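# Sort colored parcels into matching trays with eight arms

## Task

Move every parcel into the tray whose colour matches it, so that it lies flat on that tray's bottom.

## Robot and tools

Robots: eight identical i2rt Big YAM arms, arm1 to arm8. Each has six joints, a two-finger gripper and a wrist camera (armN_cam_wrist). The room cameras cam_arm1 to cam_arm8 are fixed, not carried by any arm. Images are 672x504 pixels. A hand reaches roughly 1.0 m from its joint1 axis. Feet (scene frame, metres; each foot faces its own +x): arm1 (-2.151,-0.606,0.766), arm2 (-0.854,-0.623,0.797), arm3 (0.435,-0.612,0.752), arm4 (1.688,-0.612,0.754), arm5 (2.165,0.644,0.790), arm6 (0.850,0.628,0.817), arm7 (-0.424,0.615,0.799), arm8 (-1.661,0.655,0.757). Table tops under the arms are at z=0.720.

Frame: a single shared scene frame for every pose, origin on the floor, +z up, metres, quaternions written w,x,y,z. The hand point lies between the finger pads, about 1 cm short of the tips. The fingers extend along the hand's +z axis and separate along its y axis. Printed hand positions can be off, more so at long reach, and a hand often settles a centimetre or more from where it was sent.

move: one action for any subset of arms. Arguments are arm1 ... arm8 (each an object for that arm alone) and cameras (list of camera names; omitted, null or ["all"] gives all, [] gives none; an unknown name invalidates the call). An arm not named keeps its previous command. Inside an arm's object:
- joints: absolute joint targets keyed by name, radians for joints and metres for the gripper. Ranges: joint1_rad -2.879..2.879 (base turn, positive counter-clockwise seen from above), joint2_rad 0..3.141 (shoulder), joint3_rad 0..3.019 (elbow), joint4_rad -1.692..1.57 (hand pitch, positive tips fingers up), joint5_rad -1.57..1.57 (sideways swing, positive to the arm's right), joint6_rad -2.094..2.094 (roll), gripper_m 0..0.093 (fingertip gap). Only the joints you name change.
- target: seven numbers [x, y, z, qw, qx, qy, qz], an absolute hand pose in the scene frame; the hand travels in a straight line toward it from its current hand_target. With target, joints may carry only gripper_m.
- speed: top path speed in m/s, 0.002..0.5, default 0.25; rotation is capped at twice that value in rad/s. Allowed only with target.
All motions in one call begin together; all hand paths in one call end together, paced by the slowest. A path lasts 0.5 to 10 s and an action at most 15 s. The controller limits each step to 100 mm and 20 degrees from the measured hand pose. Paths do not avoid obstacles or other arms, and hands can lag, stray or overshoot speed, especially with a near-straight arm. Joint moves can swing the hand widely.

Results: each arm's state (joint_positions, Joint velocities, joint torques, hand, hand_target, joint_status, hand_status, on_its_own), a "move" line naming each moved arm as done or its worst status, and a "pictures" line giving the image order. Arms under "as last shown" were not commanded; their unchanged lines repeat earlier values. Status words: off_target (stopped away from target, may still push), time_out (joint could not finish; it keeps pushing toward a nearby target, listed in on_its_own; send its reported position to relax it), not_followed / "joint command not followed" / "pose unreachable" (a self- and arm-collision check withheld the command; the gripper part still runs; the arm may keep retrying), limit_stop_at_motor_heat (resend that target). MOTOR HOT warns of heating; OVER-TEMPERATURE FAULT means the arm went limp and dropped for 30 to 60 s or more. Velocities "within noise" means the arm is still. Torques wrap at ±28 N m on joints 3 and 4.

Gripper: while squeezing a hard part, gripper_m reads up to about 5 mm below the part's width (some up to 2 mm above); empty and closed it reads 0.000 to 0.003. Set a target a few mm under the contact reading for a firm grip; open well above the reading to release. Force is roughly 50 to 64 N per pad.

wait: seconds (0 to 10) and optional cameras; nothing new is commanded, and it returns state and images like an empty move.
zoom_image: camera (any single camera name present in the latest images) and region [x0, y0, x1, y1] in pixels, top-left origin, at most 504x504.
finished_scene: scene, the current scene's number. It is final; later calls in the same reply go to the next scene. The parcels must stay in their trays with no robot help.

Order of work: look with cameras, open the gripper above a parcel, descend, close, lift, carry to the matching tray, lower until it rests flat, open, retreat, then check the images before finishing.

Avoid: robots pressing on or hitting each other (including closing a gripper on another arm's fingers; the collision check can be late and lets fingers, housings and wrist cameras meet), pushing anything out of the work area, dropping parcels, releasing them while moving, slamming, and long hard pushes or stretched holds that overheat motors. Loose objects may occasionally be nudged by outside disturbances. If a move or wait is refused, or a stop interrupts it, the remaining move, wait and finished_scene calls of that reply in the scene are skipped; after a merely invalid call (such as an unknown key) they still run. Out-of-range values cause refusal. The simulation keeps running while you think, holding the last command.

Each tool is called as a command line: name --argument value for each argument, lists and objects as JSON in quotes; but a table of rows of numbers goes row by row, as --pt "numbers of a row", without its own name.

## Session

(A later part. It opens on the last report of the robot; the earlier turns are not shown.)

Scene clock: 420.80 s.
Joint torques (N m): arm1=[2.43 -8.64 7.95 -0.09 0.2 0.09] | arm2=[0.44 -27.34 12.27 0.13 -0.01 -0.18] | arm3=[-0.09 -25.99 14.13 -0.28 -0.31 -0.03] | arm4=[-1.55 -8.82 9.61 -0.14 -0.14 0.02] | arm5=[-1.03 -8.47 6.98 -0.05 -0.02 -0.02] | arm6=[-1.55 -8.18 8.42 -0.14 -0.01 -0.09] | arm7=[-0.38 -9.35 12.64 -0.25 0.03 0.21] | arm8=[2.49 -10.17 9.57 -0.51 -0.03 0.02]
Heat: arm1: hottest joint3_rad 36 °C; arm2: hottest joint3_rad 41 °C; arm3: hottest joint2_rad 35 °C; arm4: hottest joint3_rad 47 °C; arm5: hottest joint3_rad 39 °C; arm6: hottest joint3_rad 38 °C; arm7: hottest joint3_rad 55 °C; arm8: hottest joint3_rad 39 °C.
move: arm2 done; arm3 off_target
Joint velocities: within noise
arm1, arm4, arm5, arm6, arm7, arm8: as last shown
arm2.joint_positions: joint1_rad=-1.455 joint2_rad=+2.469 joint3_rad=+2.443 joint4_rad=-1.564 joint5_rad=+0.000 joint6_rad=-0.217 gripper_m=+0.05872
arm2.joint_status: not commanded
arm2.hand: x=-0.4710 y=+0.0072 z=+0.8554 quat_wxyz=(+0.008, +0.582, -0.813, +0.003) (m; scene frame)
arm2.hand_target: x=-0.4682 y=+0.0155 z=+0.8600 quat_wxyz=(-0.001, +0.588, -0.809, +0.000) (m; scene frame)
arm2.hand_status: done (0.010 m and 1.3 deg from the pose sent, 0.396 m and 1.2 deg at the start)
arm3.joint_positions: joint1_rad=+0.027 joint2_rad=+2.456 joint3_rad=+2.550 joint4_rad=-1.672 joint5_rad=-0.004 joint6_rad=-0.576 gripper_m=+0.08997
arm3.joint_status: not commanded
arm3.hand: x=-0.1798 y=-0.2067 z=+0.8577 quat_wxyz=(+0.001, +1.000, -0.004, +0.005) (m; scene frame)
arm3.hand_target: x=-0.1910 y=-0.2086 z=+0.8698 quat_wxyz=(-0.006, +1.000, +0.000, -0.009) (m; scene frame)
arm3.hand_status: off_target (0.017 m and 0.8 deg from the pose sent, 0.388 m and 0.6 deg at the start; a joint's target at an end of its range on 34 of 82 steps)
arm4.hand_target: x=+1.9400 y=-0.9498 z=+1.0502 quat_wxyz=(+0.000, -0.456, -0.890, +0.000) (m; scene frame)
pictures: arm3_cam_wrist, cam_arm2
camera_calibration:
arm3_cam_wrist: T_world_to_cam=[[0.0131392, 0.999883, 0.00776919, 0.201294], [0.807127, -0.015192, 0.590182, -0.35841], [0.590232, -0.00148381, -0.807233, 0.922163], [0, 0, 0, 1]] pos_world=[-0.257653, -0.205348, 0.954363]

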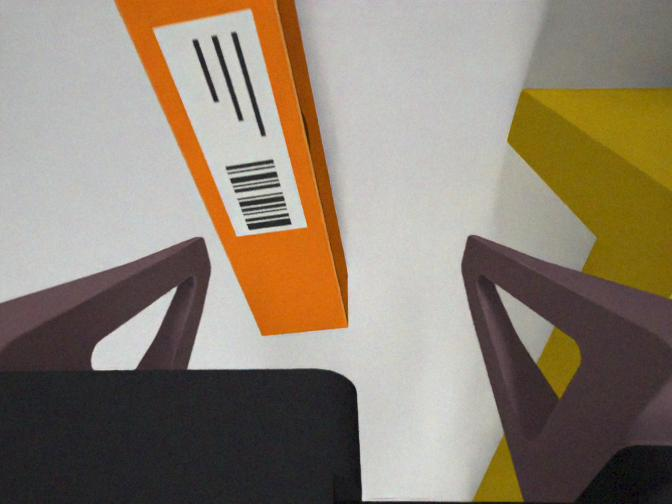

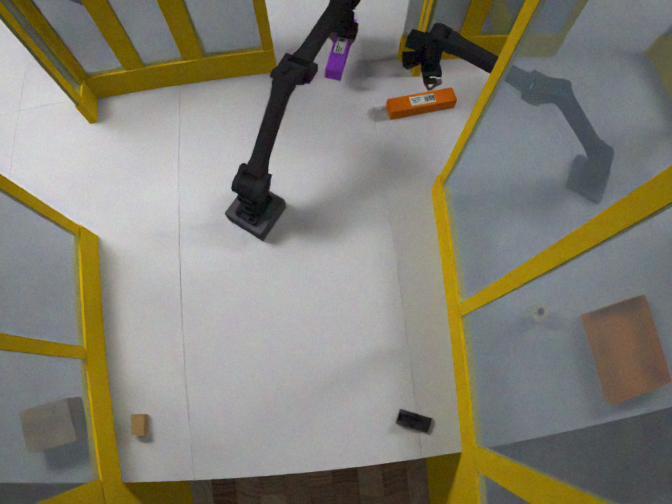

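move --arm2 '{"target":[-0.468,0.016,0.80,0,-0.5878,0.809,0],"speed":0.2}' --arm3 '{"target":[-0.197,-0.249,0.866,0,0.9976,0.0698,0],"speed":0.35}' --cameras '["arm3_cam_wrist"]'

move --arm2 '{"target":[-0.468,0.016,0.768,0,-0.5878,0.809,0],"speed":0.1}' --cameras '[]'

Scene clock: 442.33 s.
Joint torques (N m): arm1=[2.49 -8.64 7.95 -0.2 0.17 0.09] | arm2=[0.44 -28.4 8.94 0.9 -0.01 -0.18] | arm3=[-0.56 -30.27 9.17 0.47 -0.29 -0.22] | arm4=[-1.55 -8.82 9.61 -0.14 -0.14 0.02] | arm5=[-1.26 -8.12 7.05 -0.08 -0.04 -0.07] | arm6=[-1.44 -8.12 8.42 -0.14 -0.01 -0.1] | arm7=[-0.62 -9.29 12.62 -0.21 0.03 0.21] | arm8=[2.55 -9.88 9.48 -0.58 -0.03 0.04]
Heat: arm1: hottest joint3_rad 36 °C; arm2: hottest joint2_rad 41 °C; arm3: hottest joint3_rad 37 °C; arm4: hottest joint3_rad 47 °C; arm5: hottest joint3_rad 39 °C; arm6: hottest joint3_rad 38 °C; arm7: hottest joint3_rad 55 °C; arm8: hottest joint3_rad 39 °C.
move: arm2 done; arm3 off_target
Joint velocities: within noise
arm1, arm5, arm6, arm7, arm8: as last shown
arm2.joint_positions: joint1_rad=-1.455 joint2_rad=+2.501 joint3_rad=+2.373 joint4_rad=-1.450 joint5_rad=+0.000 joint6_rad=-0.217 gripper_m=+0.05872
arm2.joint_status: not commanded
arm2.hand: x=-0.4682 y=+0.0120 z=+0.8058 quat_wxyz=(+0.003, +0.582, -0.813, +0.001) (m; scene frame)
arm2.hand_target: x=-0.4680 y=+0.0159 z=+0.8000 quat_wxyz=(+0.000, +0.588, -0.809, +0.000) (m; scene frame)
arm2.hand_status: done (0.007 m and 0.9 deg from the pose sent, 0.056 m and 1.3 deg at the start)
arm3.joint_positions: joint1_rad=+0.084 joint2_rad=+2.444 joint3_rad=+2.462 joint4_rad=-1.647 joint5_rad=-0.004 joint6_rad=-0.647 gripper_m=+0.08997
arm3.joint_status: not commanded
arm3.hand: x=-0.1904 y=-0.2491 z=+0.8331 quat_wxyz=(+0.015, +0.998, +0.060, +0.026) (m; scene frame)
arm3.hand_target: x=-0.1964 y=-0.2493 z=+0.8656 quat_wxyz=(+0.000, +0.998, +0.070, +0.000) (m; scene frame)
arm3.hand_status: off_target (0.034 m and 3.7 deg from the pose sent, 0.046 m and 8.5 deg at the start)
arm4.joint_positions: joint1_rad=-1.883 joint2_rad=+1.432 joint3_rad=+1.524 joint4_rad=-1.633 joint5_rad=-0.013 joint6_rad=+0.003 gripper_m=+0.08991
arm4.joint_status: not commanded
arm4.hand: x=+1.9461 y=-0.9481 z=+1.0584 quat_wxyz=(-0.014, -0.450, -0.893, +0.008) (m; scene frame)
arm4.hand_target: x=+1.9400 y=-0.9498 z=+1.0502 quat_wxyz=(+0.000, -0.456, -0.890, +0.000) (m; scene frame)
arm4.hand_status: not commanded
pictures: arm3_cam_wrist
camera_calibration:
arm3_cam_wrist: T_world_to_cam=[[-0.114022, 0.993185, -0.0241569, 0.244663], [0.775593, 0.104184, 0.622576, -0.33919], [0.62085, 0.0522513, -0.782186, 0.906877], [0, 0, 0, 1]] pos_world=[-0.272064, -0.255042, 0.926429]

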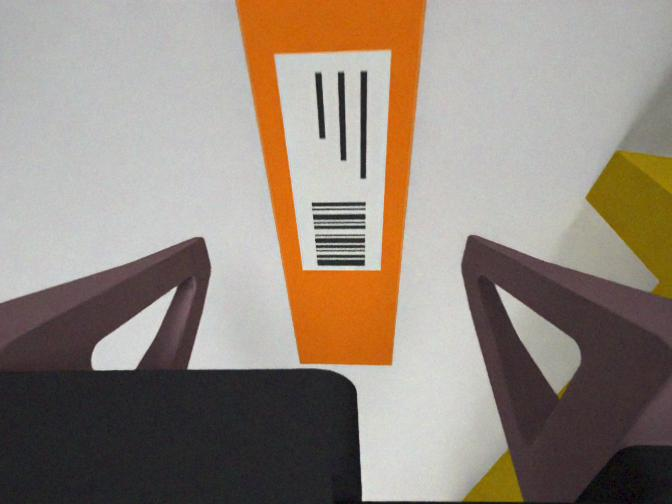

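Scene clock: 443.47 s.
Joint torques (N m): arm1=[2.26 -8.47 7.94 -0.12 0.16 0.05] | arm2=[0.44 -27.75 8.4 0.91 -0.01 -0.18] | arm3=[-0.44 -30.33 9.26 0.47 -0.29 -0.23] | arm4=[-1.61 -8.82 9.61 -0.14 -0.14 0.02] | arm5=[-0.79 -8.12 7.12 0.06 -0.02 -0.05] | arm6=[-1.49 -8.12 8.42 -0.17 -0.01 -0.09] | arm7=[-0.56 -9.11 12.63 -0.28 0.04 0.21] | arm8=[2.61 -10.05 9.46 -0.49 -0.03 0.02]
Heat: arm1: hottest joint3_rad 36 °C; arm2: hottest joint2_rad 41 °C; arm3: hottest joint3_rad 37 °C; arm4: hottest joint3_rad 47 °C; arm5: hottest joint3_rad 39 °C; arm6: hottest joint3_rad 38 °C; arm7: hottest joint3_rad 55 °C; arm8: hottest joint3_rad 39 °C.
move: arm2 off_target
Joint velocities: within noise
arm1.joint_positions: joint1_rad=-1.529 joint2_rad=+1.388 joint3_rad=+1.442 joint4_rad=-1.597 joint5_rad=+0.004 joint6_rad=-0.028 gripper_m=+0.08990
arm1.joint_status: not commanded
arm1.hand: x=-2.3058 y=-0.9813 z=+1.0595 quat_wxyz=(-0.011, -0.821, -0.571, +0.015) (m; scene frame)
arm1.hand_target: x=-2.3000 y=-0.9799 z=+1.0503 quat_wxyz=(+0.000, -0.819, -0.574, +0.000) (m; scene frame)
arm1.hand_status: not commanded
arm2.joint_positions: joint1_rad=-1.455 joint2_rad=+2.517 joint3_rad=+2.338 joint4_rad=-1.387 joint5_rad=+0.000 joint6_rad=-0.217 gripper_m=+0.05872
arm2.joint_status: not commanded
arm2.hand: x=-0.4668 y=+0.0143 z=+0.7807 quat_wxyz=(-0.002, +0.582, -0.813, -0.001) (m; scene frame)
arm2.hand_target: x=-0.4681 y=+0.0157 z=+0.7681 quat_wxyz=(+0.000, +0.588, -0.809, +0.000) (m; scene frame)
arm2.hand_status: off_target (0.013 m and 0.9 deg from the pose sent, 0.038 m and 0.9 deg at the start)
arm3, arm4, arm5, arm6, arm8: as last shown
arm7.joint_positions: joint1_rad=-1.021 joint2_rad=+1.376 joint3_rad=+1.402 joint4_rad=-1.589 joint5_rad=-0.002 joint6_rad=+0.211 gripper_m=+0.09010
arm7.joint_status: not commanded
arm7.hand: x=-0.4594 y=+0.2169 z=+1.0773 quat_wxyz=(-0.002, -0.805, -0.593, +0.001) (m; scene frame)
arm7.hand_target: x=-0.4610 y=+0.2125 z=+1.0867 quat_wxyz=(-0.007, -0.808, -0.589, +0.006) (m; scene frame)
arm7.hand_status: not commanded
pictures: none
No camera images: "cameras" was empty.

move --arm2 '{"target":[-0.468,0.014,0.752,0,-0.5878,0.809,0],"speed":0.1}' --arm3 '{"target":[-0.196,-0.248,0.785,0,0.9976,0.0698,0],"speed":0.25}' --cameras '["arm3_cam_wrist"]'

move --arm2 '{"joints":{"gripper_m":0.09}}' --arm3 '{"joints":{"gripper_m":0.045}}' --cameras '[]'

move --arm2 '{"target":[-0.64,-0.27,1.03,0,-0.5878,0.809,0],"speed":0.4}' --arm3 '{"target":[0.08,-0.405,1.06,0,0.9976,0.0698,0],"speed":0.35}' --cameras '["cam_arm7","cam_arm3"]'

Scene clock: 453.03 s.
Joint torques (N m): arm1=[2.2 -8.76 7.94 -0.12 0.18 0.08] | arm2=[0.32 -27.11 7.69 1.31 -0.02 -0.19] | arm3=[-0.62 -28.22 8.99 0.69 -0.29 -0.22] | arm4=[-1.61 -8.82 9.61 -0.14 -0.15 0.02] | arm5=[-0.91 -8.59 7.05 -0.02 -0.05 0] | arm6=[-1.49 -8.12 8.4 -0.17 -0.01 -0.09] | arm7=[-0.44 -9.17 12.64 -0.29 0.03 0.21] | arm8=[2.67 -10.05 9.52 -0.58 -0.02 0.01]
Heat: arm1: hottest joint3_rad 36 °C; arm2: hottest joint3_rad 41 °C; arm3: hottest joint2_rad 39 °C; arm4: hottest joint3_rad 47 °C; arm5: hottest joint3_rad 39 °C; arm6: hottest joint3_rad 38 °C; arm7: hottest joint3_rad 55 °C; arm8: hottest joint3_rad 39 °C.
move: arm2 off_target; arm3 off_target
Joint velocities: within noise
arm1, arm4, arm5, arm6, arm7, arm8: as last shown
arm2.joint_positions: joint1_rad=-1.455 joint2_rad=+2.518 joint3_rad=+2.317 joint4_rad=-1.361 joint5_rad=+0.000 joint6_rad=-0.217 gripper_m=+0.05872
arm2.joint_status: not commanded
arm2.hand: x=-0.4671 y=+0.0139 z=+0.7724 quat_wxyz=(-0.004, +0.582, -0.813, -0.002) (m; scene frame)
arm2.hand_target: x=-0.4683 y=+0.0133 z=+0.7522 quat_wxyz=(+0.000, +0.588, -0.809, +0.000) (m; scene frame)
arm2.hand_status: off_target (0.020 m and 1.0 deg from the pose sent, 0.029 m and 0.9 deg at the start)
arm3.joint_positions: joint1_rad=+0.084 joint2_rad=+2.432 joint3_rad=+2.278 joint4_rad=-1.448 joint5_rad=-0.004 joint6_rad=-0.648 gripper_m=+0.08997
arm3.joint_status: not commanded
arm3.hand: x=-0.1900 y=-0.2488 z=+0.7715 quat_wxyz=(+0.008, +0.998, +0.060, +0.015) (m; scene frame)
arm3.hand_target: x=-0.1958 y=-0.2480 z=+0.7850 quat_wxyz=(+0.000, +0.998, +0.070, +0.000) (m; scene frame)
arm3.hand_status: off_target (0.015 m and 2.2 deg from the pose sent, 0.049 m and 3.7 deg at the start)
pictures: arm3_cam_wrist
camera_calibration:
arm3_cam_wrist: T_world_to_cam=[[-0.115723, 0.993251, -0.00781942, 0.230014], [0.790063, 0.0968149, 0.605333, -0.286991], [0.602004, 0.0638729, -0.795934, 0.868318], [0, 0, 0, 1]] pos_world=[-0.269373, -0.256138, 0.866647]

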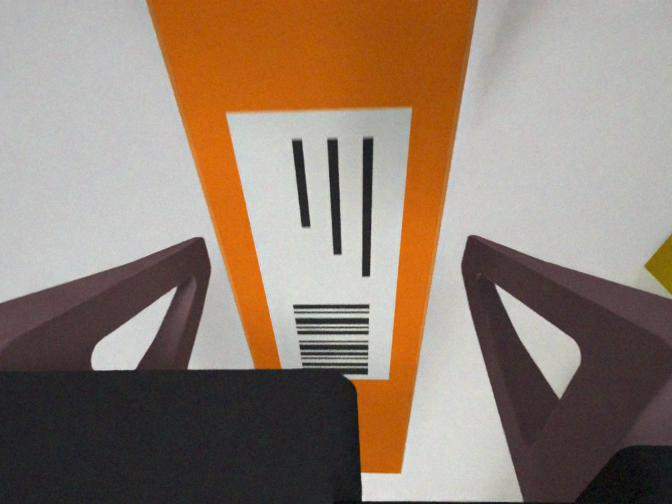

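Scene clock: 453.67 s.
Joint torques (N m): arm1=[2.32 -8.76 7.91 -0.14 0.18 0.09] | arm2=[0.32 -27.11 8.03 0.96 -0.02 -0.19] | arm3=[-0.62 -28.16 9.01 0.55 -0.28 -0.21] | arm4=[-1.55 -8.82 9.61 -0.14 -0.14 0.02] | arm5=[-1.26 -8.29 7.05 -0.1 -0.07 -0.03] | arm6=[-1.44 -8.06 8.4 -0.14 -0.01 -0.09] | arm7=[-0.44 -9.17 12.57 -0.25 0.03 0.22] | arm8=[2.55 -9.93 9.51 -0.53 -0.01 0.03]
Heat: arm1: hottest joint3_rad 36 °C; arm2: hottest joint3_rad 41 °C; arm3: hottest joint2_rad 39 °C; arm4: hottest joint3_rad 47 °C; arm5: hottest joint3_rad 39 °C; arm6: hottest joint3_rad 38 °C; arm7: hottest joint3_rad 55 °C; arm8: hottest joint3_rad 39 °C.
move: arm2 done; arm3 off_target
Joint velocities: within noise
arm1, arm4, arm6, arm7: as last shown
arm2.joint_positions: joint1_rad=-1.455 joint2_rad=+2.518 joint3_rad=+2.312 joint4_rad=-1.351 joint5_rad=+0.001 joint6_rad=-0.217 gripper_m=+0.08983
arm2.joint_status: all done
arm2.hand: x=-0.4664 y=+0.0148 z=+0.7709 quat_wxyz=(-0.007, +0.582, -0.813, -0.003) (m; scene frame)
arm2.hand_target: x=-0.4682 y=+0.0135 z=+0.7522 quat_wxyz=(+0.000, +0.588, -0.809, +0.000) (m; scene frame)
arm2.hand_status: not commanded
arm3.joint_positions: joint1_rad=+0.084 joint2_rad=+2.432 joint3_rad=+2.278 joint4_rad=-1.448 joint5_rad=-0.005 joint6_rad=-0.648 gripper_m=+0.05870
arm3.joint_status: gripper_m off_target (ended at +0.05873, target +0.04500)
arm3.hand: x=-0.1901 y=-0.2488 z=+0.7715 quat_wxyz=(+0.008, +0.998, +0.061, +0.015) (m; scene frame)
arm3.hand_target: x=-0.1958 y=-0.2480 z=+0.7850 quat_wxyz=(+0.000, +0.998, +0.070, +0.000) (m; scene frame)
arm3.hand_status: not commanded
arm5.joint_positions: joint1_rad=+1.579 joint2_rad=+1.395 joint3_rad=+1.299 joint4_rad=-1.456 joint5_rad=+0.000 joint6_rad=+0.107 gripper_m=+0.08988
arm5.joint_status: not commanded
arm5.hand: x=+2.0615 y=+0.2485 z=+1.0203 quat_wxyz=(+0.005, +0.822, +0.569, -0.004) (m; scene frame)
arm5.hand_target: x=+2.0599 y=+0.2500 z=+1.0201 quat_wxyz=(+0.000, +0.824, +0.566, +0.000) (m; scene frame)
arm5.hand_status: not commanded
arm8.joint_positions: joint1_rad=+0.355 joint2_rad=+1.396 joint3_rad=+1.390 joint4_rad=-1.543 joint5_rad=-0.001 joint6_rad=+0.132 gripper_m=+0.08993
arm8.joint_status: not commanded
arm8.hand: x=-1.7632 y=+0.2583 z=+1.0250 quat_wxyz=(-0.008, -0.829, -0.559, +0.008) (m; scene frame)
arm8.hand_target: x=-1.7601 y=+0.2601 z=+1.0200 quat_wxyz=(+0.000, -0.829, -0.559, +0.000) (m; scene frame)
arm8.hand_status: not commanded
pictures: none
No camera images: "cameras" was empty.

Scene clock: 455.77 s.
Joint torques (N m): arm1=[2.43 -8.41 7.83 -0.16 0.19 0.06] | arm2=[0.38 -11.93 8.25 0.24 -0.02 -0.18] | arm3=[-1.44 -13.1 9.58 -0.24 -0.27 -0.22] | arm4=[-1.61 -8.82 9.62 -0.13 -0.15 0.02] | arm5=[-0.91 -8.53 7.1 -0.05 -0.03 0.01] | arm6=[-1.44 -8.18 8.42 -0.13 -0.01 -0.09] | arm7=[-0.5 -9.11 12.64 -0.29 0.03 0.21] | arm8=[2.37 -9.88 9.52 -0.46 -0.03 0.03]
Heat: arm1: hottest joint3_rad 36 °C; arm2: hottest joint3_rad 41 °C; arm3: hottest joint2_rad 39 °C; arm4: hottest joint3_rad 47 °C; arm5: hottest joint3_rad 39 °C; arm6: hottest joint3_rad 38 °C; arm7: hottest joint3_rad 55 °C; arm8: hottest joint3_rad 39 °C.
move: arm2 done; arm3 done
Joint velocities: within noise
arm1, arm4, arm5, arm7, arm8: as last shown
arm2.joint_positions: joint1_rad=-1.455 joint2_rad=+1.409 joint3_rad=+1.328 joint4_rad=-1.465 joint5_rad=+0.001 joint6_rad=-0.217 gripper_m=+0.08992
arm2.joint_status: not commanded
arm2.hand: x=-0.6386 y=-0.2692 z=+1.0362 quat_wxyz=(-0.012, +0.582, -0.813, -0.005) (m; scene frame)
arm2.hand_target: x=-0.6399 y=-0.2701 z=+1.0302 quat_wxyz=(+0.000, +0.588, -0.809, +0.000) (m; scene frame)
arm2.hand_status: done (0.006 m and 1.7 deg from the pose sent, 0.422 m and 1.2 deg at the start)
arm3.joint_positions: joint1_rad=+0.084 joint2_rad=+1.418 joint3_rad=+1.515 joint4_rad=-1.662 joint5_rad=-0.006 joint6_rad=-0.658 gripper_m=+0.05870
arm3.joint_status: not commanded
arm3.hand: x=+0.0764 y=-0.4065 z=+1.0569 quat_wxyz=(-0.002, +0.998, +0.066, -0.001) (m; scene frame)
arm3.hand_target: x=+0.0800 y=-0.4050 z=+1.0599 quat_wxyz=(+0.000, +0.998, +0.070, +0.000) (m; scene frame)
arm3.hand_status: done (0.005 m and 0.5 deg from the pose sent, 0.425 m and 2.2 deg at the start; pose on its path clipped on 6 of 63 steps)
arm6.joint_positions: joint1_rad=-1.162 joint2_rad=+1.375 joint3_rad=+1.189 joint4_rad=-1.387 joint5_rad=+0.001 joint6_rad=+0.093 gripper_m=+0.08990
arm6.joint_status: not commanded
arm6.hand: x=+0.7688 y=+0.2473 z=+1.0159 quat_wxyz=(+0.001, -0.806, -0.592, +0.000) (m; scene frame)
arm6.hand_target: x=+0.7651 y=+0.2500 z=+1.0200 quat_wxyz=(+0.000, -0.809, -0.588, +0.000) (m; scene frame)
arm6.hand_status: not commanded
pictures: cam_arm3, cam_arm7

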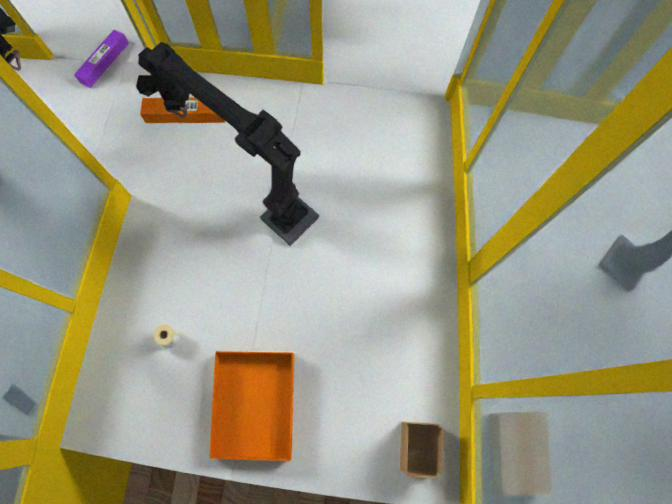

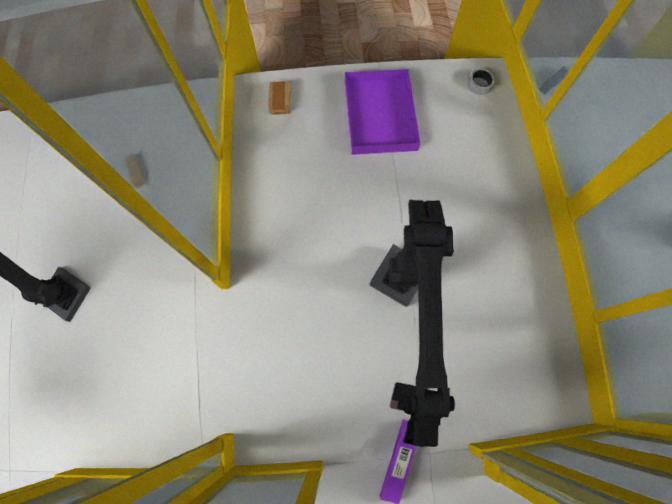

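move --arm7 '{"target":[-0.476,-0.020,0.87,0,0.809,0.5878,0],"speed":0.4}' --arm3 '{"joints":{"joint1_rad":2.138,"joint6_rad":-0.17}}' --cameras '["arm7_cam_wrist"]'

Scene clock: 464.50 s.
Joint torques (N m): arm1=[2.26 -8.7 7.91 -0.09 0.19 0.07] | arm2=[0.38 -11.93 8.25 0.23 -0.03 -0.18] | arm3=[0.21 -14.56 9.57 -0.29 -0.17 0.1] | arm4=[-1.55 -8.82 9.61 -0.13 -0.14 0.02] | arm5=[-0.97 -8.06 7.02 -0.27 -0.05 -0.02] | arm6=[-1.44 -8.12 8.42 -0.14 -0.01 -0.09] | arm7=[0.38 -16.26 14.6 -0.35 -0.01 0.21] | arm8=[2.55 -9.7 9.57 -0.44 -0.04 0.03]
Heat: arm1: hottest joint3_rad 36 °C; arm2: hottest joint3_rad 40 °C; arm3: hottest joint2_rad 37 °C; arm4: hottest joint3_rad 47 °C; arm5: hottest joint3_rad 39 °C; arm6: hottest joint3_rad 38 °C; arm7: hottest joint3_rad 55 °C; arm8: hottest joint3_rad 39 °C.
move: arm3 done; arm7 off_target
Joint velocities: within noise
arm1, arm2, arm4, arm5, arm6, arm8: as last shown
arm3.joint_positions: joint1_rad=+2.128 joint2_rad=+1.432 joint3_rad=+1.515 joint4_rad=-1.662 joint5_rad=-0.007 joint6_rad=-0.186 gripper_m=+0.05866
arm3.joint_status: all done
arm3.hand: x=+0.4124 y=-1.0282 z=+1.0498 quat_wxyz=(+0.000, +0.659, +0.753, +0.010) (m; scene frame)
arm3.hand_target: x=+0.4167 y=-1.0237 z=+1.0582 quat_wxyz=(+0.004, +0.661, +0.750, +0.006) (m; scene frame)
arm3.hand_status: not commanded
arm7.joint_positions: joint1_rad=-1.021 joint2_rad=+2.073 joint3_rad=+1.746 joint4_rad=-1.272 joint5_rad=-0.002 joint6_rad=+0.223 gripper_m=+0.09010
arm7.joint_status: not commanded
arm7.hand: x=-0.4791 y=-0.0011 z=+0.8585 quat_wxyz=(+0.011, -0.808, -0.588, -0.011) (m; scene frame)
arm7.hand_target: x=-0.4759 y=-0.0190 z=+0.8702 quat_wxyz=(-0.001, -0.809, -0.588, +0.000) (m; scene frame)
arm7.hand_status: off_target (0.022 m and 1.8 deg from the pose sent, 0.315 m and 0.8 deg at the start)
pictures: arm7_cam_wrist
camera_calibration:
arm7_cam_wrist: T_world_to_cam=[[-0.956271, 0.291875, 0.0188228, -0.477243], [0.245193, 0.764914, 0.59564, -0.386671], [0.159455, 0.574209, -0.803031, 0.887709], [0, 0, 0, 1]] pos_world=[-0.503114, -0.0746649, 0.952158]

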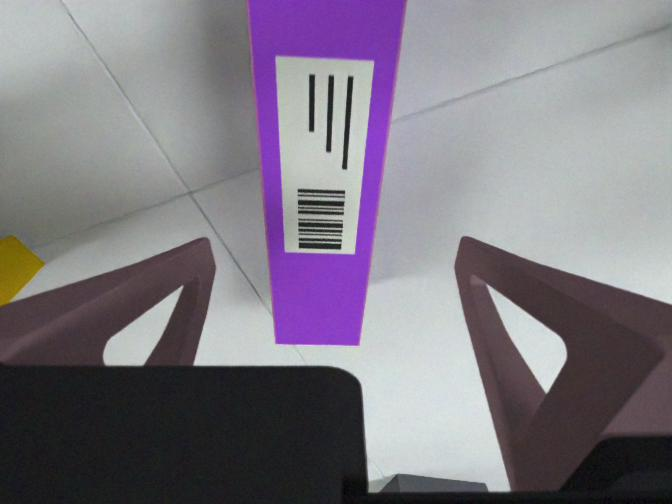

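move --arm7 '{"target":[-0.466,-0.021,0.773,0,0.809,0.5878,0],"speed":0.35}' --arm3 '{"target":[0.405,-1.311,0.89,0,0.6593,0.7518,0],"speed":0.4}' --cameras '["arm7_cam_wrist","cam_arm3"]'

move --arm7 '{"joints":{"gripper_m":0.045}}' --arm3 '{"target":[0.405,-1.311,0.83,0,0.6593,0.7518,0],"speed":0.2}' --cameras '["cam_arm3"]'

Scene clock: 474.23 s.
Joint torques (N m): arm1=[2.37 -8.59 7.95 -0.08 0.17 0.08] | arm2=[0.38 -11.93 8.27 0.23 -0.02 -0.18] | arm3=[0.56 -24.12 14.52 -0.42 0.02 0.11] | arm4=[-1.55 -8.82 9.61 -0.14 -0.14 0.02] | arm5=[-1.44 -8.29 7.24 -0.14 -0.05 -0.02] | arm6=[-1.49 -8.06 8.4 -0.14 -0.01 -0.09] | arm7=[0.5 -16.97 8.31 0.54 0.01 0.2] | arm8=[2.49 -9.99 9.55 -0.49 -0.04 0.03]
Heat: arm1: hottest joint3_rad 36 °C; arm2: hottest joint3_rad 39 °C; arm3: hottest joint2_rad 36 °C; arm4: hottest joint3_rad 47 °C; arm5: hottest joint3_rad 39 °C; arm6: hottest joint3_rad 38 °C; arm7: hottest joint3_rad 54 °C; arm8: hottest joint3_rad 39 °C.
move: arm3 off_target; arm7 off_target
Joint velocities: within noise
arm1, arm2, arm4, arm5, arm6, arm8: as last shown
arm3.joint_positions: joint1_rad=+2.128 joint2_rad=+2.245 joint3_rad=+2.216 joint4_rad=-1.571 joint5_rad=+0.001 joint6_rad=-0.186 gripper_m=+0.05866
arm3.joint_status: not commanded
arm3.hand: x=+0.3977 y=-1.2972 z=+0.8743 quat_wxyz=(-0.009, +0.659, +0.752, +0.016) (m; scene frame)
arm3.hand_target: x=+0.4050 y=-1.3099 z=+0.8901 quat_wxyz=(+0.001, +0.659, +0.752, -0.001) (m; scene frame)
arm3.hand_status: off_target (0.022 m and 2.1 deg from the pose sent, 0.325 m and 1.1 deg at the start)
arm7.joint_positions: joint1_rad=-1.006 joint2_rad=+2.179 joint3_rad=+1.720 joint4_rad=-1.099 joint5_rad=-0.002 joint6_rad=+0.238 gripper_m=+0.09010
arm7.joint_status: not commanded
arm7.hand: x=-0.4719 y=-0.0231 z=+0.7853 quat_wxyz=(-0.005, -0.809, -0.588, +0.003) (m; scene frame)
arm7.hand_target: x=-0.4659 y=-0.0207 z=+0.7731 quat_wxyz=(+0.000, -0.809, -0.588, +0.000) (m; scene frame)
arm7.hand_status: off_target (0.014 m and 0.6 deg from the pose sent, 0.089 m and 1.8 deg at the start)
pictures: arm7_cam_wrist, cam_arm3
camera_calibration:
arm7_cam_wrist: T_world_to_cam=[[-0.955887, 0.29357, 0.00982755, -0.455132], [0.24817, 0.789258, 0.561679, -0.299357], [0.157136, 0.539341, -0.827297, 0.857572], [0, 0, 0, 1]] pos_world=[-0.495519, -0.0926405, 0.882082]

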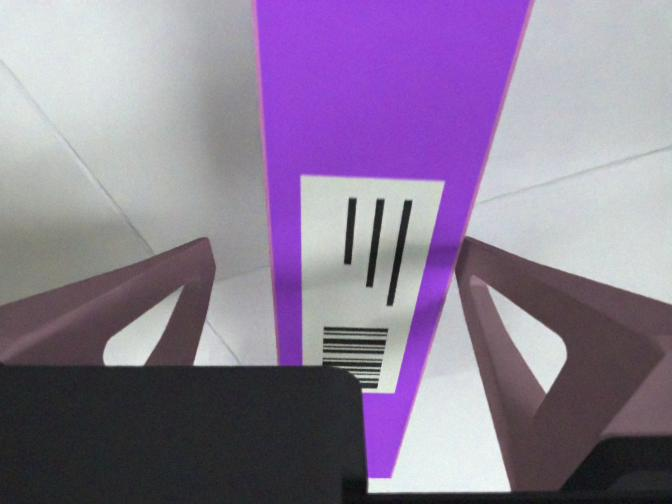

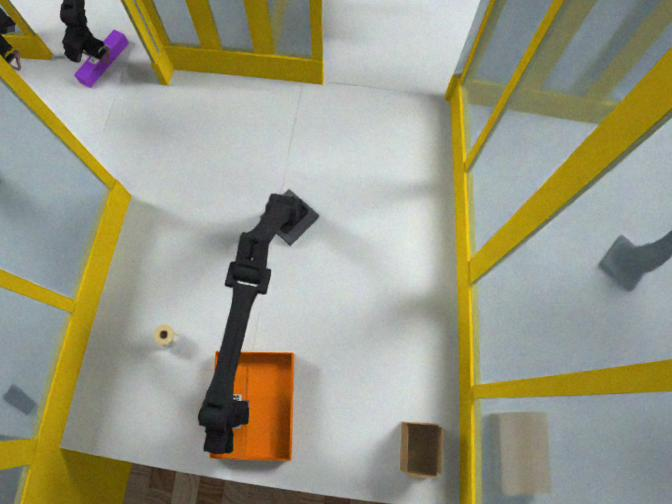

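Scene clock: 475.37 s.
Joint torques (N m): arm1=[2.2 -8.59 7.97 -0.1 0.16 0.08] | arm2=[0.32 -11.93 8.25 0.23 -0.02 -0.18] | arm3=[0.5 -25.35 9.68 0.62 0.02 0.11] | arm4=[-1.55 -8.82 9.61 -0.14 -0.14 0.02] | arm5=[-0.79 -8.06 7.09 -0.14 -0.03 -0.04] | arm6=[-1.55 -8.12 8.42 -0.13 -0.01 -0.09] | arm7=[0.32 -17.14 8.42 0.58 0 0.21] | arm8=[2.49 -9.76 9.51 -0.51 -0.02 0.02]
Heat: arm1: hottest joint3_rad 36 °C; arm2: hottest joint3_rad 39 °C; arm3: hottest joint2_rad 36 °C; arm4: hottest joint3_rad 47 °C; arm5: hottest joint3_rad 39 °C; arm6: hottest joint3_rad 38 °C; arm7: hottest joint3_rad 54 °C; arm8: hottest joint3_rad 39 °C.
move: arm3 done; arm7 off_target
Joint velocities: within noise
arm1, arm2, arm4, arm5, arm6, arm8: as last shown
arm3.joint_positions: joint1_rad=+2.128 joint2_rad=+2.276 joint3_rad=+2.145 joint4_rad=-1.456 joint5_rad=+0.001 joint6_rad=-0.186 gripper_m=+0.05866
arm3.joint_status: not commanded
arm3.hand: x=+0.3975 y=-1.3049 z=+0.8265 quat_wxyz=(-0.005, +0.659, +0.752, +0.010) (m; scene frame)
arm3.hand_target: x=+0.4049 y=-1.3108 z=+0.8301 quat_wxyz=(+0.000, +0.659, +0.752, +0.000) (m; scene frame)
arm3.hand_status: done (0.010 m and 1.3 deg from the pose sent, 0.047 m and 2.1 deg at the start)
arm7.joint_positions: joint1_rad=-1.006 joint2_rad=+2.179 joint3_rad=+1.720 joint4_rad=-1.099 joint5_rad=-0.002 joint6_rad=+0.239 gripper_m=+0.05991
arm7.joint_status: gripper_m off_target (ended at +0.05995, target +0.04500)
arm7.hand: x=-0.4719 y=-0.0231 z=+0.7853 quat_wxyz=(-0.005, -0.809, -0.588, +0.003) (m; scene frame)
arm7.hand_target: x=-0.4659 y=-0.0207 z=+0.7731 quat_wxyz=(+0.000, -0.809, -0.588, +0.000) (m; scene frame)
arm7.hand_status: not commanded
pictures: cam_arm3

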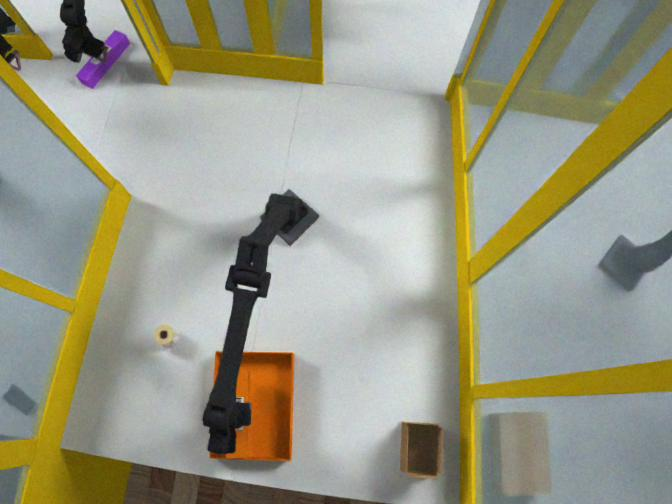

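move --arm7 '{"target":[-0.455,0.215,1.07,0,0.809,0.5878,0],"speed":0.4}' --arm3 '{"target":[0.418,-1.303,0.805,0,0.6593,0.7518,0],"speed":0.1}' --cameras '["cam_arm3"]'

move --arm7 '{"joints":{"joint1_rad":2.164,"joint6_rad":0.0}}' --cameras '["cam_arm7","arm7_cam_wrist"]'

zoom_image --camera "cam_arm7" --region '[180, 180, 480, 480]'

Scene clock: 498.30 s.
Joint torques (N m): arm1=[2.2 -8.82 7.94 -0.1 0.18 0.08] | arm2=[0.38 -11.93 8.25 0.23 -0.02 -0.18] | arm3=[0.67 -26.4 9.02 0.54 0.01 0.1] | arm4=[-1.55 -8.82 9.61 -0.13 -0.14 0.02] | arm5=[-1.44 -7.94 6.94 -0.14 -0.06 -0.04] | arm6=[-1.44 -8.12 8.4 -0.13 -0.01 -0.09] | arm7=[-0.38 -9.29 10 -0.25 0.01 0.09] | arm8=[2.43 -9.93 9.58 -0.53 -0.03 0.04]
Heat: arm1: hottest joint3_rad 36 °C; arm2: hottest joint3_rad 39 °C; arm3: hottest joint2_rad 40 °C; arm4: hottest joint3_rad 47 °C; arm5: hottest joint3_rad 39 °C; arm6: hottest joint3_rad 38 °C; arm7: hottest joint3_rad 50 °C; arm8: hottest joint3_rad 39 °C.
move: arm3 off_target; arm7 done
Joint velocities: within noise
arm1, arm2, arm5, arm6, arm8: as last shown
arm3.joint_positions: joint1_rad=+2.144 joint2_rad=+2.276 joint3_rad=+2.059 joint4_rad=-1.378 joint5_rad=+0.001 joint6_rad=-0.170 gripper_m=+0.05866
arm3.joint_status: not commanded
arm3.hand: x=+0.4091 y=-1.2973 z=+0.7941 quat_wxyz=(-0.008, +0.659, +0.752, +0.013) (m; scene frame)
arm3.hand_target: x=+0.4179 y=-1.3029 z=+0.8052 quat_wxyz=(+0.000, +0.659, +0.752, +0.000) (m; scene frame)
arm3.hand_status: off_target (0.015 m and 1.8 deg from the pose sent, 0.030 m and 1.3 deg at the start)
arm4.joint_positions: joint1_rad=-1.883 joint2_rad=+1.432 joint3_rad=+1.524 joint4_rad=-1.633 joint5_rad=-0.013 joint6_rad=+0.003 gripper_m=+0.08991
arm4.joint_status: not commanded
arm4.hand: x=+1.9461 y=-0.9481 z=+1.0584 quat_wxyz=(-0.014, -0.450, -0.893, +0.008) (m; scene frame)
arm4.hand_target: x=+1.9400 y=-0.9498 z=+1.0502 quat_wxyz=(+0.000, -0.456, -0.890, +0.000) (m; scene frame)
arm4.hand_status: not commanded
arm7.joint_positions: joint1_rad=-1.006 joint2_rad=+1.377 joint3_rad=+1.392 joint4_rad=-1.564 joint5_rad=-0.002 joint6_rad=+0.239 gripper_m=+0.05992
arm7.joint_status: not commanded
arm7.hand: x=-0.4539 y=+0.2126 z=+1.0731 quat_wxyz=(-0.007, -0.809, -0.588, +0.005) (m; scene frame)
arm7.hand_target: x=-0.4549 y=+0.2150 z=+1.0700 quat_wxyz=(+0.000, -0.809, -0.588, +0.000) (m; scene frame)
arm7.hand_status: done (0.004 m and 1.1 deg from the pose sent, 0.372 m and 0.7 deg at the start)
pictures: cam_arm3

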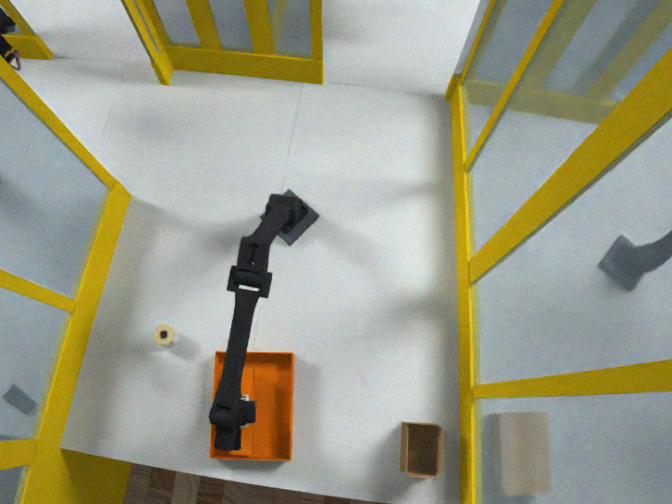

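Scene clock: 500.80 s.
Joint torques (N m): arm1=[2.61 -8.82 8.02 -0.13 0.17 0.06] | arm2=[0.38 -11.93 8.25 0.23 -0.02 -0.18] | arm3=[0.56 -26.34 9.06 0.55 0.01 0.12] | arm4=[-1.55 -8.82 9.61 -0.14 -0.14 0.02] | arm5=[-1.08 -8.29 7.01 -0.01 -0.06 0] | arm6=[-1.49 -8.12 8.42 -0.14 -0.01 -0.1] | arm7=[0.03 -10.75 9.99 -0.28 -0.04 0.04] | arm8=[2.43 -9.93 9.57 -0.53 -0.03 0.02]
Heat: arm1: hottest joint3_rad 36 °C; arm2: hottest joint3_rad 38 °C; arm3: hottest joint2_rad 40 °C; arm4: hottest joint3_rad 47 °C; arm5: hottest joint3_rad 39 °C; arm6: hottest joint3_rad 38 °C; arm7: hottest joint3_rad 50 °C; arm8: hottest joint3_rad 39 °C.
move: arm7 done
Joint velocities: within noise
arm1.joint_positions: joint1_rad=-1.529 joint2_rad=+1.388 joint3_rad=+1.442 joint4_rad=-1.597 joint5_rad=+0.004 joint6_rad=-0.028 gripper_m=+0.08990
arm1.joint_status: not commanded
arm1.hand: x=-2.3058 y=-0.9813 z=+1.0595 quat_wxyz=(-0.011, -0.821, -0.571, +0.015) (m; scene frame)
arm1.hand_target: x=-2.3000 y=-0.9799 z=+1.0503 quat_wxyz=(+0.000, -0.819, -0.574, +0.000) (m; scene frame)
arm1.hand_status: not commanded
arm2, arm3, arm4, arm5, arm6, arm8: as last shown
arm3.hand_target: x=+0.4179 y=-1.3028 z=+0.8052 quat_wxyz=(+0.000, +0.659, +0.752, +0.000) (m; scene frame)
arm7.joint_positions: joint1_rad=+2.160 joint2_rad=+1.398 joint3_rad=+1.392 joint4_rad=-1.564 joint5_rad=-0.001 joint6_rad=+0.008 gripper_m=+0.05999
arm7.joint_status: all done
arm7.hand: x=-0.4027 y=+1.0192 z=+1.0671 quat_wxyz=(+0.000, +0.686, -0.728, -0.002) (m; scene frame)
arm7.hand_target: x=-0.4046 y=+1.0140 z=+1.0722 quat_wxyz=(-0.002, +0.690, -0.723, -0.002) (m; scene frame)
arm7.hand_status: not commanded
pictures: arm7_cam_wrist, cam_arm7
camera_calibration:
arm7_cam_wrist: T_world_to_cam=[[0.99898, -0.0435832, 0.0117995, 0.430858], [-0.0425592, -0.821605, 0.568467, 0.220064], [-0.0150811, -0.568389, -0.822622, 1.57239], [0, 0, 0, 1]] pos_world=[-0.39734, 1.09331, 1.1633]

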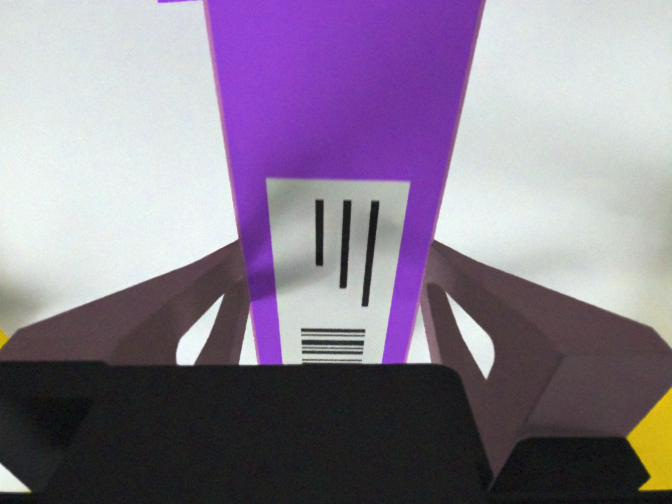

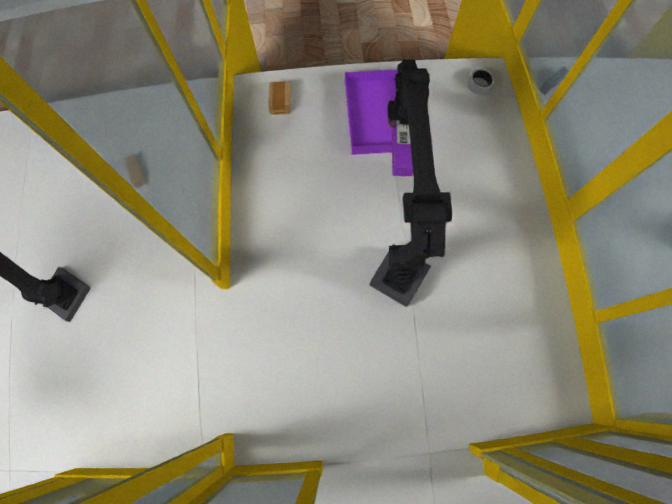

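Scaled by 1.680.

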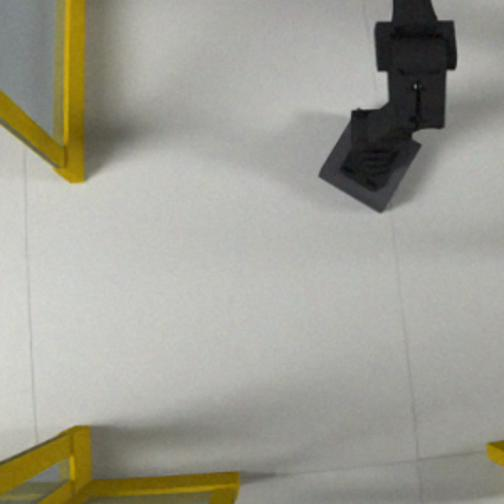

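move --arm7 '{"target":[-0.391,1.335,0.88,0,-0.6903,0.7235,0],"speed":0.4}' --arm3 '{"target":[0.418,-1.301,0.789,0,0.6593,0.7518,0],"speed":0.1}' --cameras '["cam_arm3","cam_arm7","arm3_cam_wrist"]'

zoom_image --camera "cam_arm7" --region '[320, 40, 460, 180]'

zoom_image --camera "cam_arm3" --region '[180, 330, 320, 470]'

Scene clock: 510.93 s.
Joint torques (N m): arm1=[2.14 -8.64 7.94 -0.1 0.15 0.08] | arm2=[0.32 -11.87 8.25 0.24 -0.03 -0.18] | arm3=[0.56 -25.76 9.02 0.59 0.02 0.12] | arm4=[-1.61 -8.82 9.61 -0.14 -0.14 0.02] | arm5=[-0.79 -8.23 6.91 -0.03 -0.01 -0.01] | arm6=[-1.49 -8.12 8.42 -0.16 -0.01 -0.09] | arm7=[0.15 -18.9 15.82 -0.29 0.02 0.05] | arm8=[2.49 -9.82 9.57 -0.44 -0.02 0.04]
Heat: arm1: hottest joint3_rad 36 °C; arm2: hottest joint3_rad 38 °C; arm3: hottest joint2_rad 41 °C; arm4: hottest joint3_rad 47 °C; arm5: hottest joint3_rad 39 °C; arm6: hottest joint3_rad 38 °C; arm7: hottest joint3_rad 50 °C; arm8: hottest joint3_rad 39 °C.
move: arm3 off_target; arm7 off_target
Joint velocities: within noise
arm1, arm2, arm4, arm5, arm6, arm8: as last shown
arm3.joint_positions: joint1_rad=+2.144 joint2_rad=+2.276 joint3_rad=+2.025 joint4_rad=-1.340 joint5_rad=+0.001 joint6_rad=-0.170 gripper_m=+0.05866
arm3.joint_status: not commanded
arm3.hand: x=+0.4092 y=-1.2956 z=+0.7817 quat_wxyz=(-0.007, +0.659, +0.752, +0.011) (m; scene frame)
arm3.hand_target: x=+0.4179 y=-1.3009 z=+0.7892 quat_wxyz=(+0.000, +0.659, +0.752, +0.000) (m; scene frame)
arm3.hand_status: off_target (0.013 m and 1.5 deg from the pose sent, 0.011 m and 1.8 deg at the start)
arm5.hand_target: x=+2.0600 y=+0.2500 z=+1.0201 quat_wxyz=(+0.000, +0.824, +0.566, +0.000) (m; scene frame)
arm7.joint_positions: joint1_rad=+2.160 joint2_rad=+2.342 joint3_rad=+2.235 joint4_rad=-1.500 joint5_rad=-0.001 joint6_rad=+0.008 gripper_m=+0.05999
arm7.joint_status: not commanded
arm7.hand: x=-0.3875 y=+1.3191 z=+0.8694 quat_wxyz=(+0.013, +0.686, -0.728, +0.011) (m; scene frame)
arm7.hand_target: x=-0.3912 y=+1.3338 z=+0.8801 quat_wxyz=(-0.001, +0.690, -0.723, -0.001) (m; scene frame)
arm7.hand_status: off_target (0.019 m and 2.0 deg from the pose sent, 0.367 m and 0.7 deg at the start; pose on its path clipped on 11 of 68 steps)
pictures: arm3_cam_wrist, cam_arm3, cam_arm7
camera_calibration:
arm3_cam_wrist: T_world_to_cam=[[-0.991819, -0.127642, 0.00126619, 0.238382], [-0.10116, 0.792017, 0.602059, 0.602692], [-0.0778511, 0.597006, -0.79845, 1.55352], [0, 0, 0, 1]] pos_world=[0.418343, -1.37438, 0.877252]

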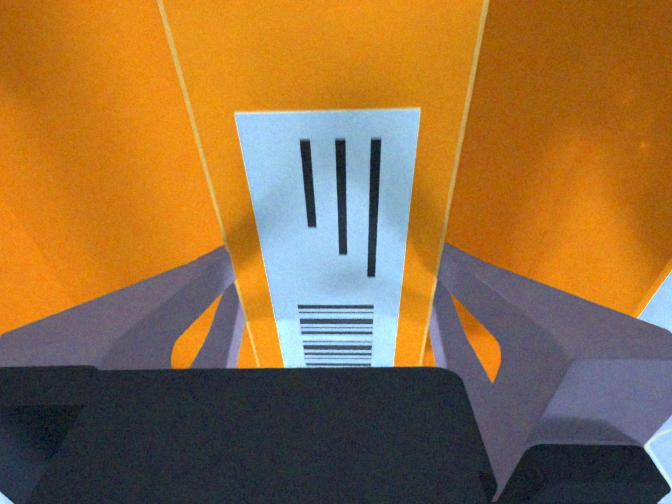

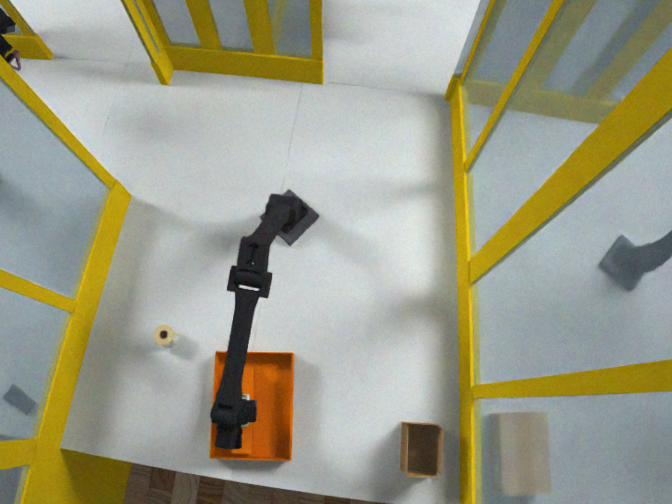

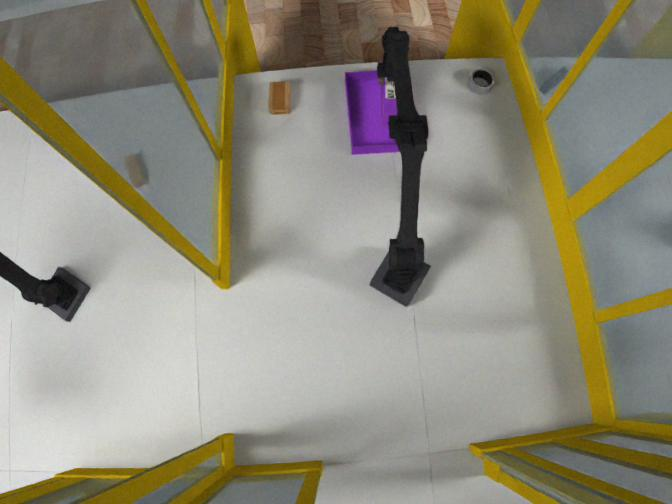

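Scaled by 3.600.

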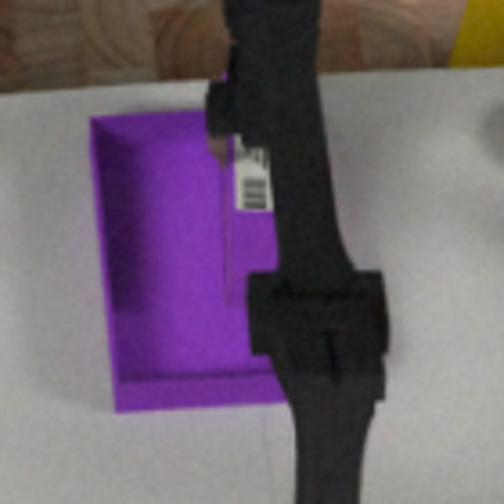

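Scaled by 3.600.

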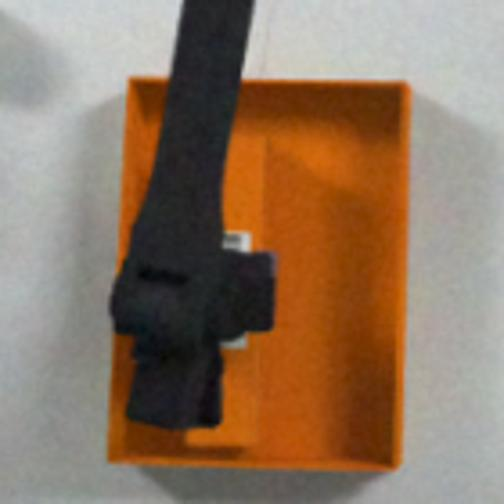

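move --arm7 '{"target":[-0.408,1.335,0.825,0,-0.6903,0.7235,0],"speed":0.2}' --arm3 '{"target":[0.418,-1.301,0.778,0,0.6593,0.7518,0],"speed":0.1}' --cameras '[]'

move --arm7 '{"target":[-0.408,1.333,0.798,0,-0.6903,0.7235,0],"speed":0.1}' --cameras '["cam_arm7","arm7_cam_wrist"]'

zoom_image --camera "cam_arm7" --region '[320, 40, 460, 180]'

Scene clock: 531.47 s.
Joint torques (N m): arm1=[2.32 -8.53 8.03 -0.14 0.15 0.08] | arm2=[0.38 -11.93 8.25 0.24 -0.03 -0.18] | arm3=[0.56 -25 8.98 0.62 0.02 0.12] | arm4=[-1.61 -8.82 9.62 -0.14 -0.15 0.02] | arm5=[-0.91 -8 7.12 0.1 -0.03 -0.02] | arm6=[-1.44 -8.06 8.4 -0.13 -0.01 -0.09] | arm7=[0.44 -18.73 9.2 0.49 -0.04 0.2] | arm8=[2.37 -9.76 9.57 -0.51 -0.04 0.04]
Heat: arm1: hottest joint3_rad 36 °C; arm2: hottest joint3_rad 38 °C; arm3: hottest joint2_rad 42 °C; arm4: hottest joint3_rad 47 °C; arm5: hottest joint3_rad 39 °C; arm6: hottest joint3_rad 38 °C; arm7: hottest joint3_rad 50 °C; arm8: hottest joint3_rad 39 °C.
move: arm3 done; arm7 off_target
Joint velocities: within noise
arm1, arm2, arm4, arm6: as last shown
arm3.joint_positions: joint1_rad=+2.144 joint2_rad=+2.276 joint3_rad=+2.012 joint4_rad=-1.317 joint5_rad=+0.001 joint6_rad=-0.170 gripper_m=+0.05866
arm3.joint_status: not commanded
arm3.hand: x=+0.4092 y=-1.2964 z=+0.7766 quat_wxyz=(-0.004, +0.659, +0.752, +0.008) (m; scene frame)
arm3.hand_target: x=+0.4179 y=-1.3008 z=+0.7781 quat_wxyz=(+0.000, +0.659, +0.752, +0.000) (m; scene frame)
arm3.hand_status: done (0.010 m and 1.0 deg from the pose sent, 0.011 m and 1.5 deg at the start)
arm5.joint_positions: joint1_rad=+1.579 joint2_rad=+1.395 joint3_rad=+1.299 joint4_rad=-1.456 joint5_rad=+0.000 joint6_rad=+0.107 gripper_m=+0.08988
arm5.joint_status: not commanded
arm5.hand: x=+2.0615 y=+0.2485 z=+1.0203 quat_wxyz=(+0.005, +0.822, +0.569, -0.004) (m; scene frame)
arm5.hand_target: x=+2.0600 y=+0.2500 z=+1.0201 quat_wxyz=(+0.000, +0.824, +0.566, +0.000) (m; scene frame)
arm5.hand_status: not commanded
arm7.joint_positions: joint1_rad=+2.180 joint2_rad=+2.364 joint3_rad=+2.218 joint4_rad=-1.400 joint5_rad=+0.000 joint6_rad=+0.018 gripper_m=+0.05999
arm7.joint_status: not commanded
arm7.hand: x=-0.4014 y=+1.3376 z=+0.8472 quat_wxyz=(-0.009, +0.690, -0.724, -0.010) (m; scene frame)
arm7.hand_target: x=-0.4078 y=+1.3345 z=+0.8255 quat_wxyz=(+0.000, +0.690, -0.724, +0.000) (m; scene frame)
arm7.hand_status: off_target (0.023 m and 1.5 deg from the pose sent, 0.051 m and 2.0 deg at the start)
arm8.joint_positions: joint1_rad=+0.355 joint2_rad=+1.396 joint3_rad=+1.390 joint4_rad=-1.543 joint5_rad=-0.001 joint6_rad=+0.132 gripper_m=+0.08993
arm8.joint_status: not commanded
arm8.hand: x=-1.7632 y=+0.2583 z=+1.0250 quat_wxyz=(-0.008, -0.829, -0.559, +0.008) (m; scene frame)
arm8.hand_target: x=-1.7601 y=+0.2601 z=+1.0200 quat_wxyz=(+0.000, -0.829, -0.559, +0.000) (m; scene frame)
arm8.hand_status: not commanded
pictures: none
No camera images: "cameras" was empty.

Scene clock: 532.50 s.
Joint torques (N m): arm1=[2.32 -8.53 7.94 -0.09 0.17 0.09] | arm2=[0.38 -11.87 8.27 0.24 -0.03 -0.18] | arm3=[0.62 -25 8.99 0.61 0.03 0.13] | arm4=[-1.55 -8.82 9.61 -0.14 -0.14 0.02] | arm5=[-1.2 -8.35 7.05 -0.1 -0.06 -0.03] | arm6=[-1.55 -8.06 8.42 -0.14 -0.01 -0.1] | arm7=[0.56 -17.9 7.09 0.51 0 0.18] | arm8=[2.61 -9.93 9.57 -0.54 -0.04 0.04]
Heat: arm1: hottest joint3_rad 36 °C; arm2: hottest joint3_rad 38 °C; arm3: hottest joint2_rad 42 °C; arm4: hottest joint3_rad 47 °C; arm5: hottest joint3_rad 39 °C; arm6: hottest joint3_rad 38 °C; arm7: hottest joint3_rad 50 °C; arm8: hottest joint3_rad 39 °C.
move: arm7 off_target
Joint velocities: within noise
arm1, arm3, arm4, arm5, arm8: as last shown
arm2.joint_positions: joint1_rad=-1.455 joint2_rad=+1.409 joint3_rad=+1.328 joint4_rad=-1.465 joint5_rad=+0.001 joint6_rad=-0.217 gripper_m=+0.08992
arm2.joint_status: not commanded
arm2.hand: x=-0.6386 y=-0.2692 z=+1.0362 quat_wxyz=(-0.012, +0.582, -0.813, -0.005) (m; scene frame)
arm2.hand_target: x=-0.6399 y=-0.2701 z=+1.0302 quat_wxyz=(+0.000, +0.588, -0.809, +0.000) (m; scene frame)
arm2.hand_status: not commanded
arm6.joint_positions: joint1_rad=-1.162 joint2_rad=+1.375 joint3_rad=+1.189 joint4_rad=-1.387 joint5_rad=+0.001 joint6_rad=+0.093 gripper_m=+0.08990
arm6.joint_status: not commanded
arm6.hand: x=+0.7688 y=+0.2473 z=+1.0159 quat_wxyz=(+0.001, -0.806, -0.592, +0.000) (m; scene frame)
arm6.hand_target: x=+0.7651 y=+0.2500 z=+1.0200 quat_wxyz=(+0.000, -0.809, -0.588, +0.000) (m; scene frame)
arm6.hand_status: not commanded
arm7.joint_positions: joint1_rad=+2.180 joint2_rad=+2.364 joint3_rad=+2.193 joint4_rad=-1.340 joint5_rad=+0.000 joint6_rad=+0.018 gripper_m=+0.05999
arm7.joint_status: not commanded
arm7.hand: x=-0.4012 y=+1.3448 z=+0.8386 quat_wxyz=(-0.022, +0.689, -0.724, -0.023) (m; scene frame)
arm7.hand_target: x=-0.4077 y=+1.3318 z=+0.7992 quat_wxyz=(+0.000, +0.690, -0.724, +0.000) (m; scene frame)
arm7.hand_status: off_target (0.043 m and 3.6 deg from the pose sent, 0.050 m and 1.5 deg at the start)
pictures: arm7_cam_wrist, cam_arm7
camera_calibration:
arm7_cam_wrist: T_world_to_cam=[[0.999355, -0.0337088, 0.0123651, 0.432676], [-0.0352411, -0.854948, 0.517516, 0.707943], [-0.00687333, -0.517618, -0.855584, 1.53219], [0, 0, 0, 1]] pos_world=[-0.396917, 1.41293, 0.9392]

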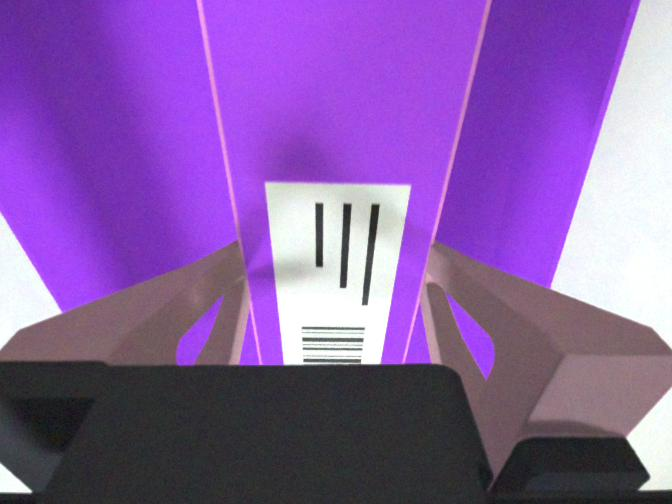

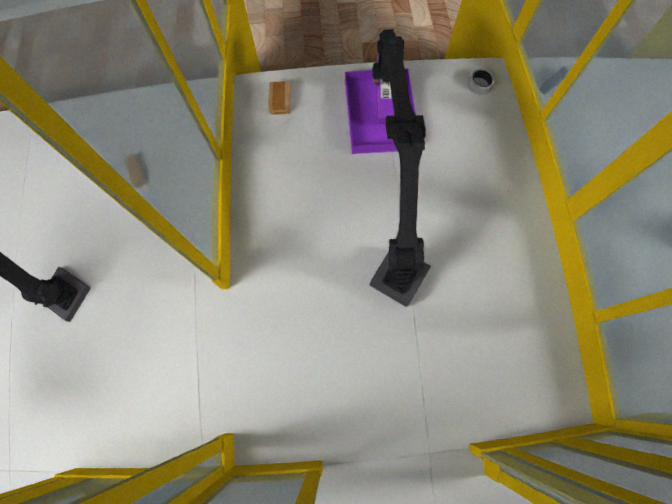

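Scaled by 3.600.

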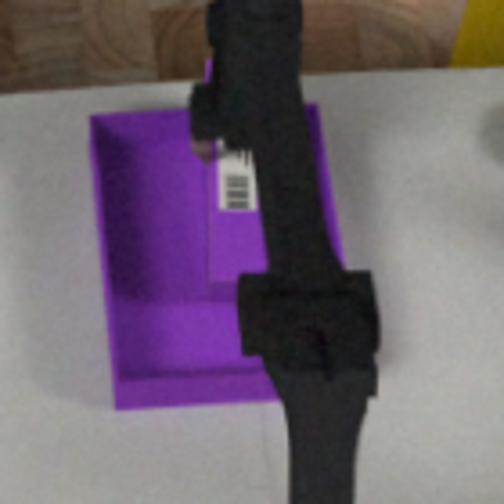

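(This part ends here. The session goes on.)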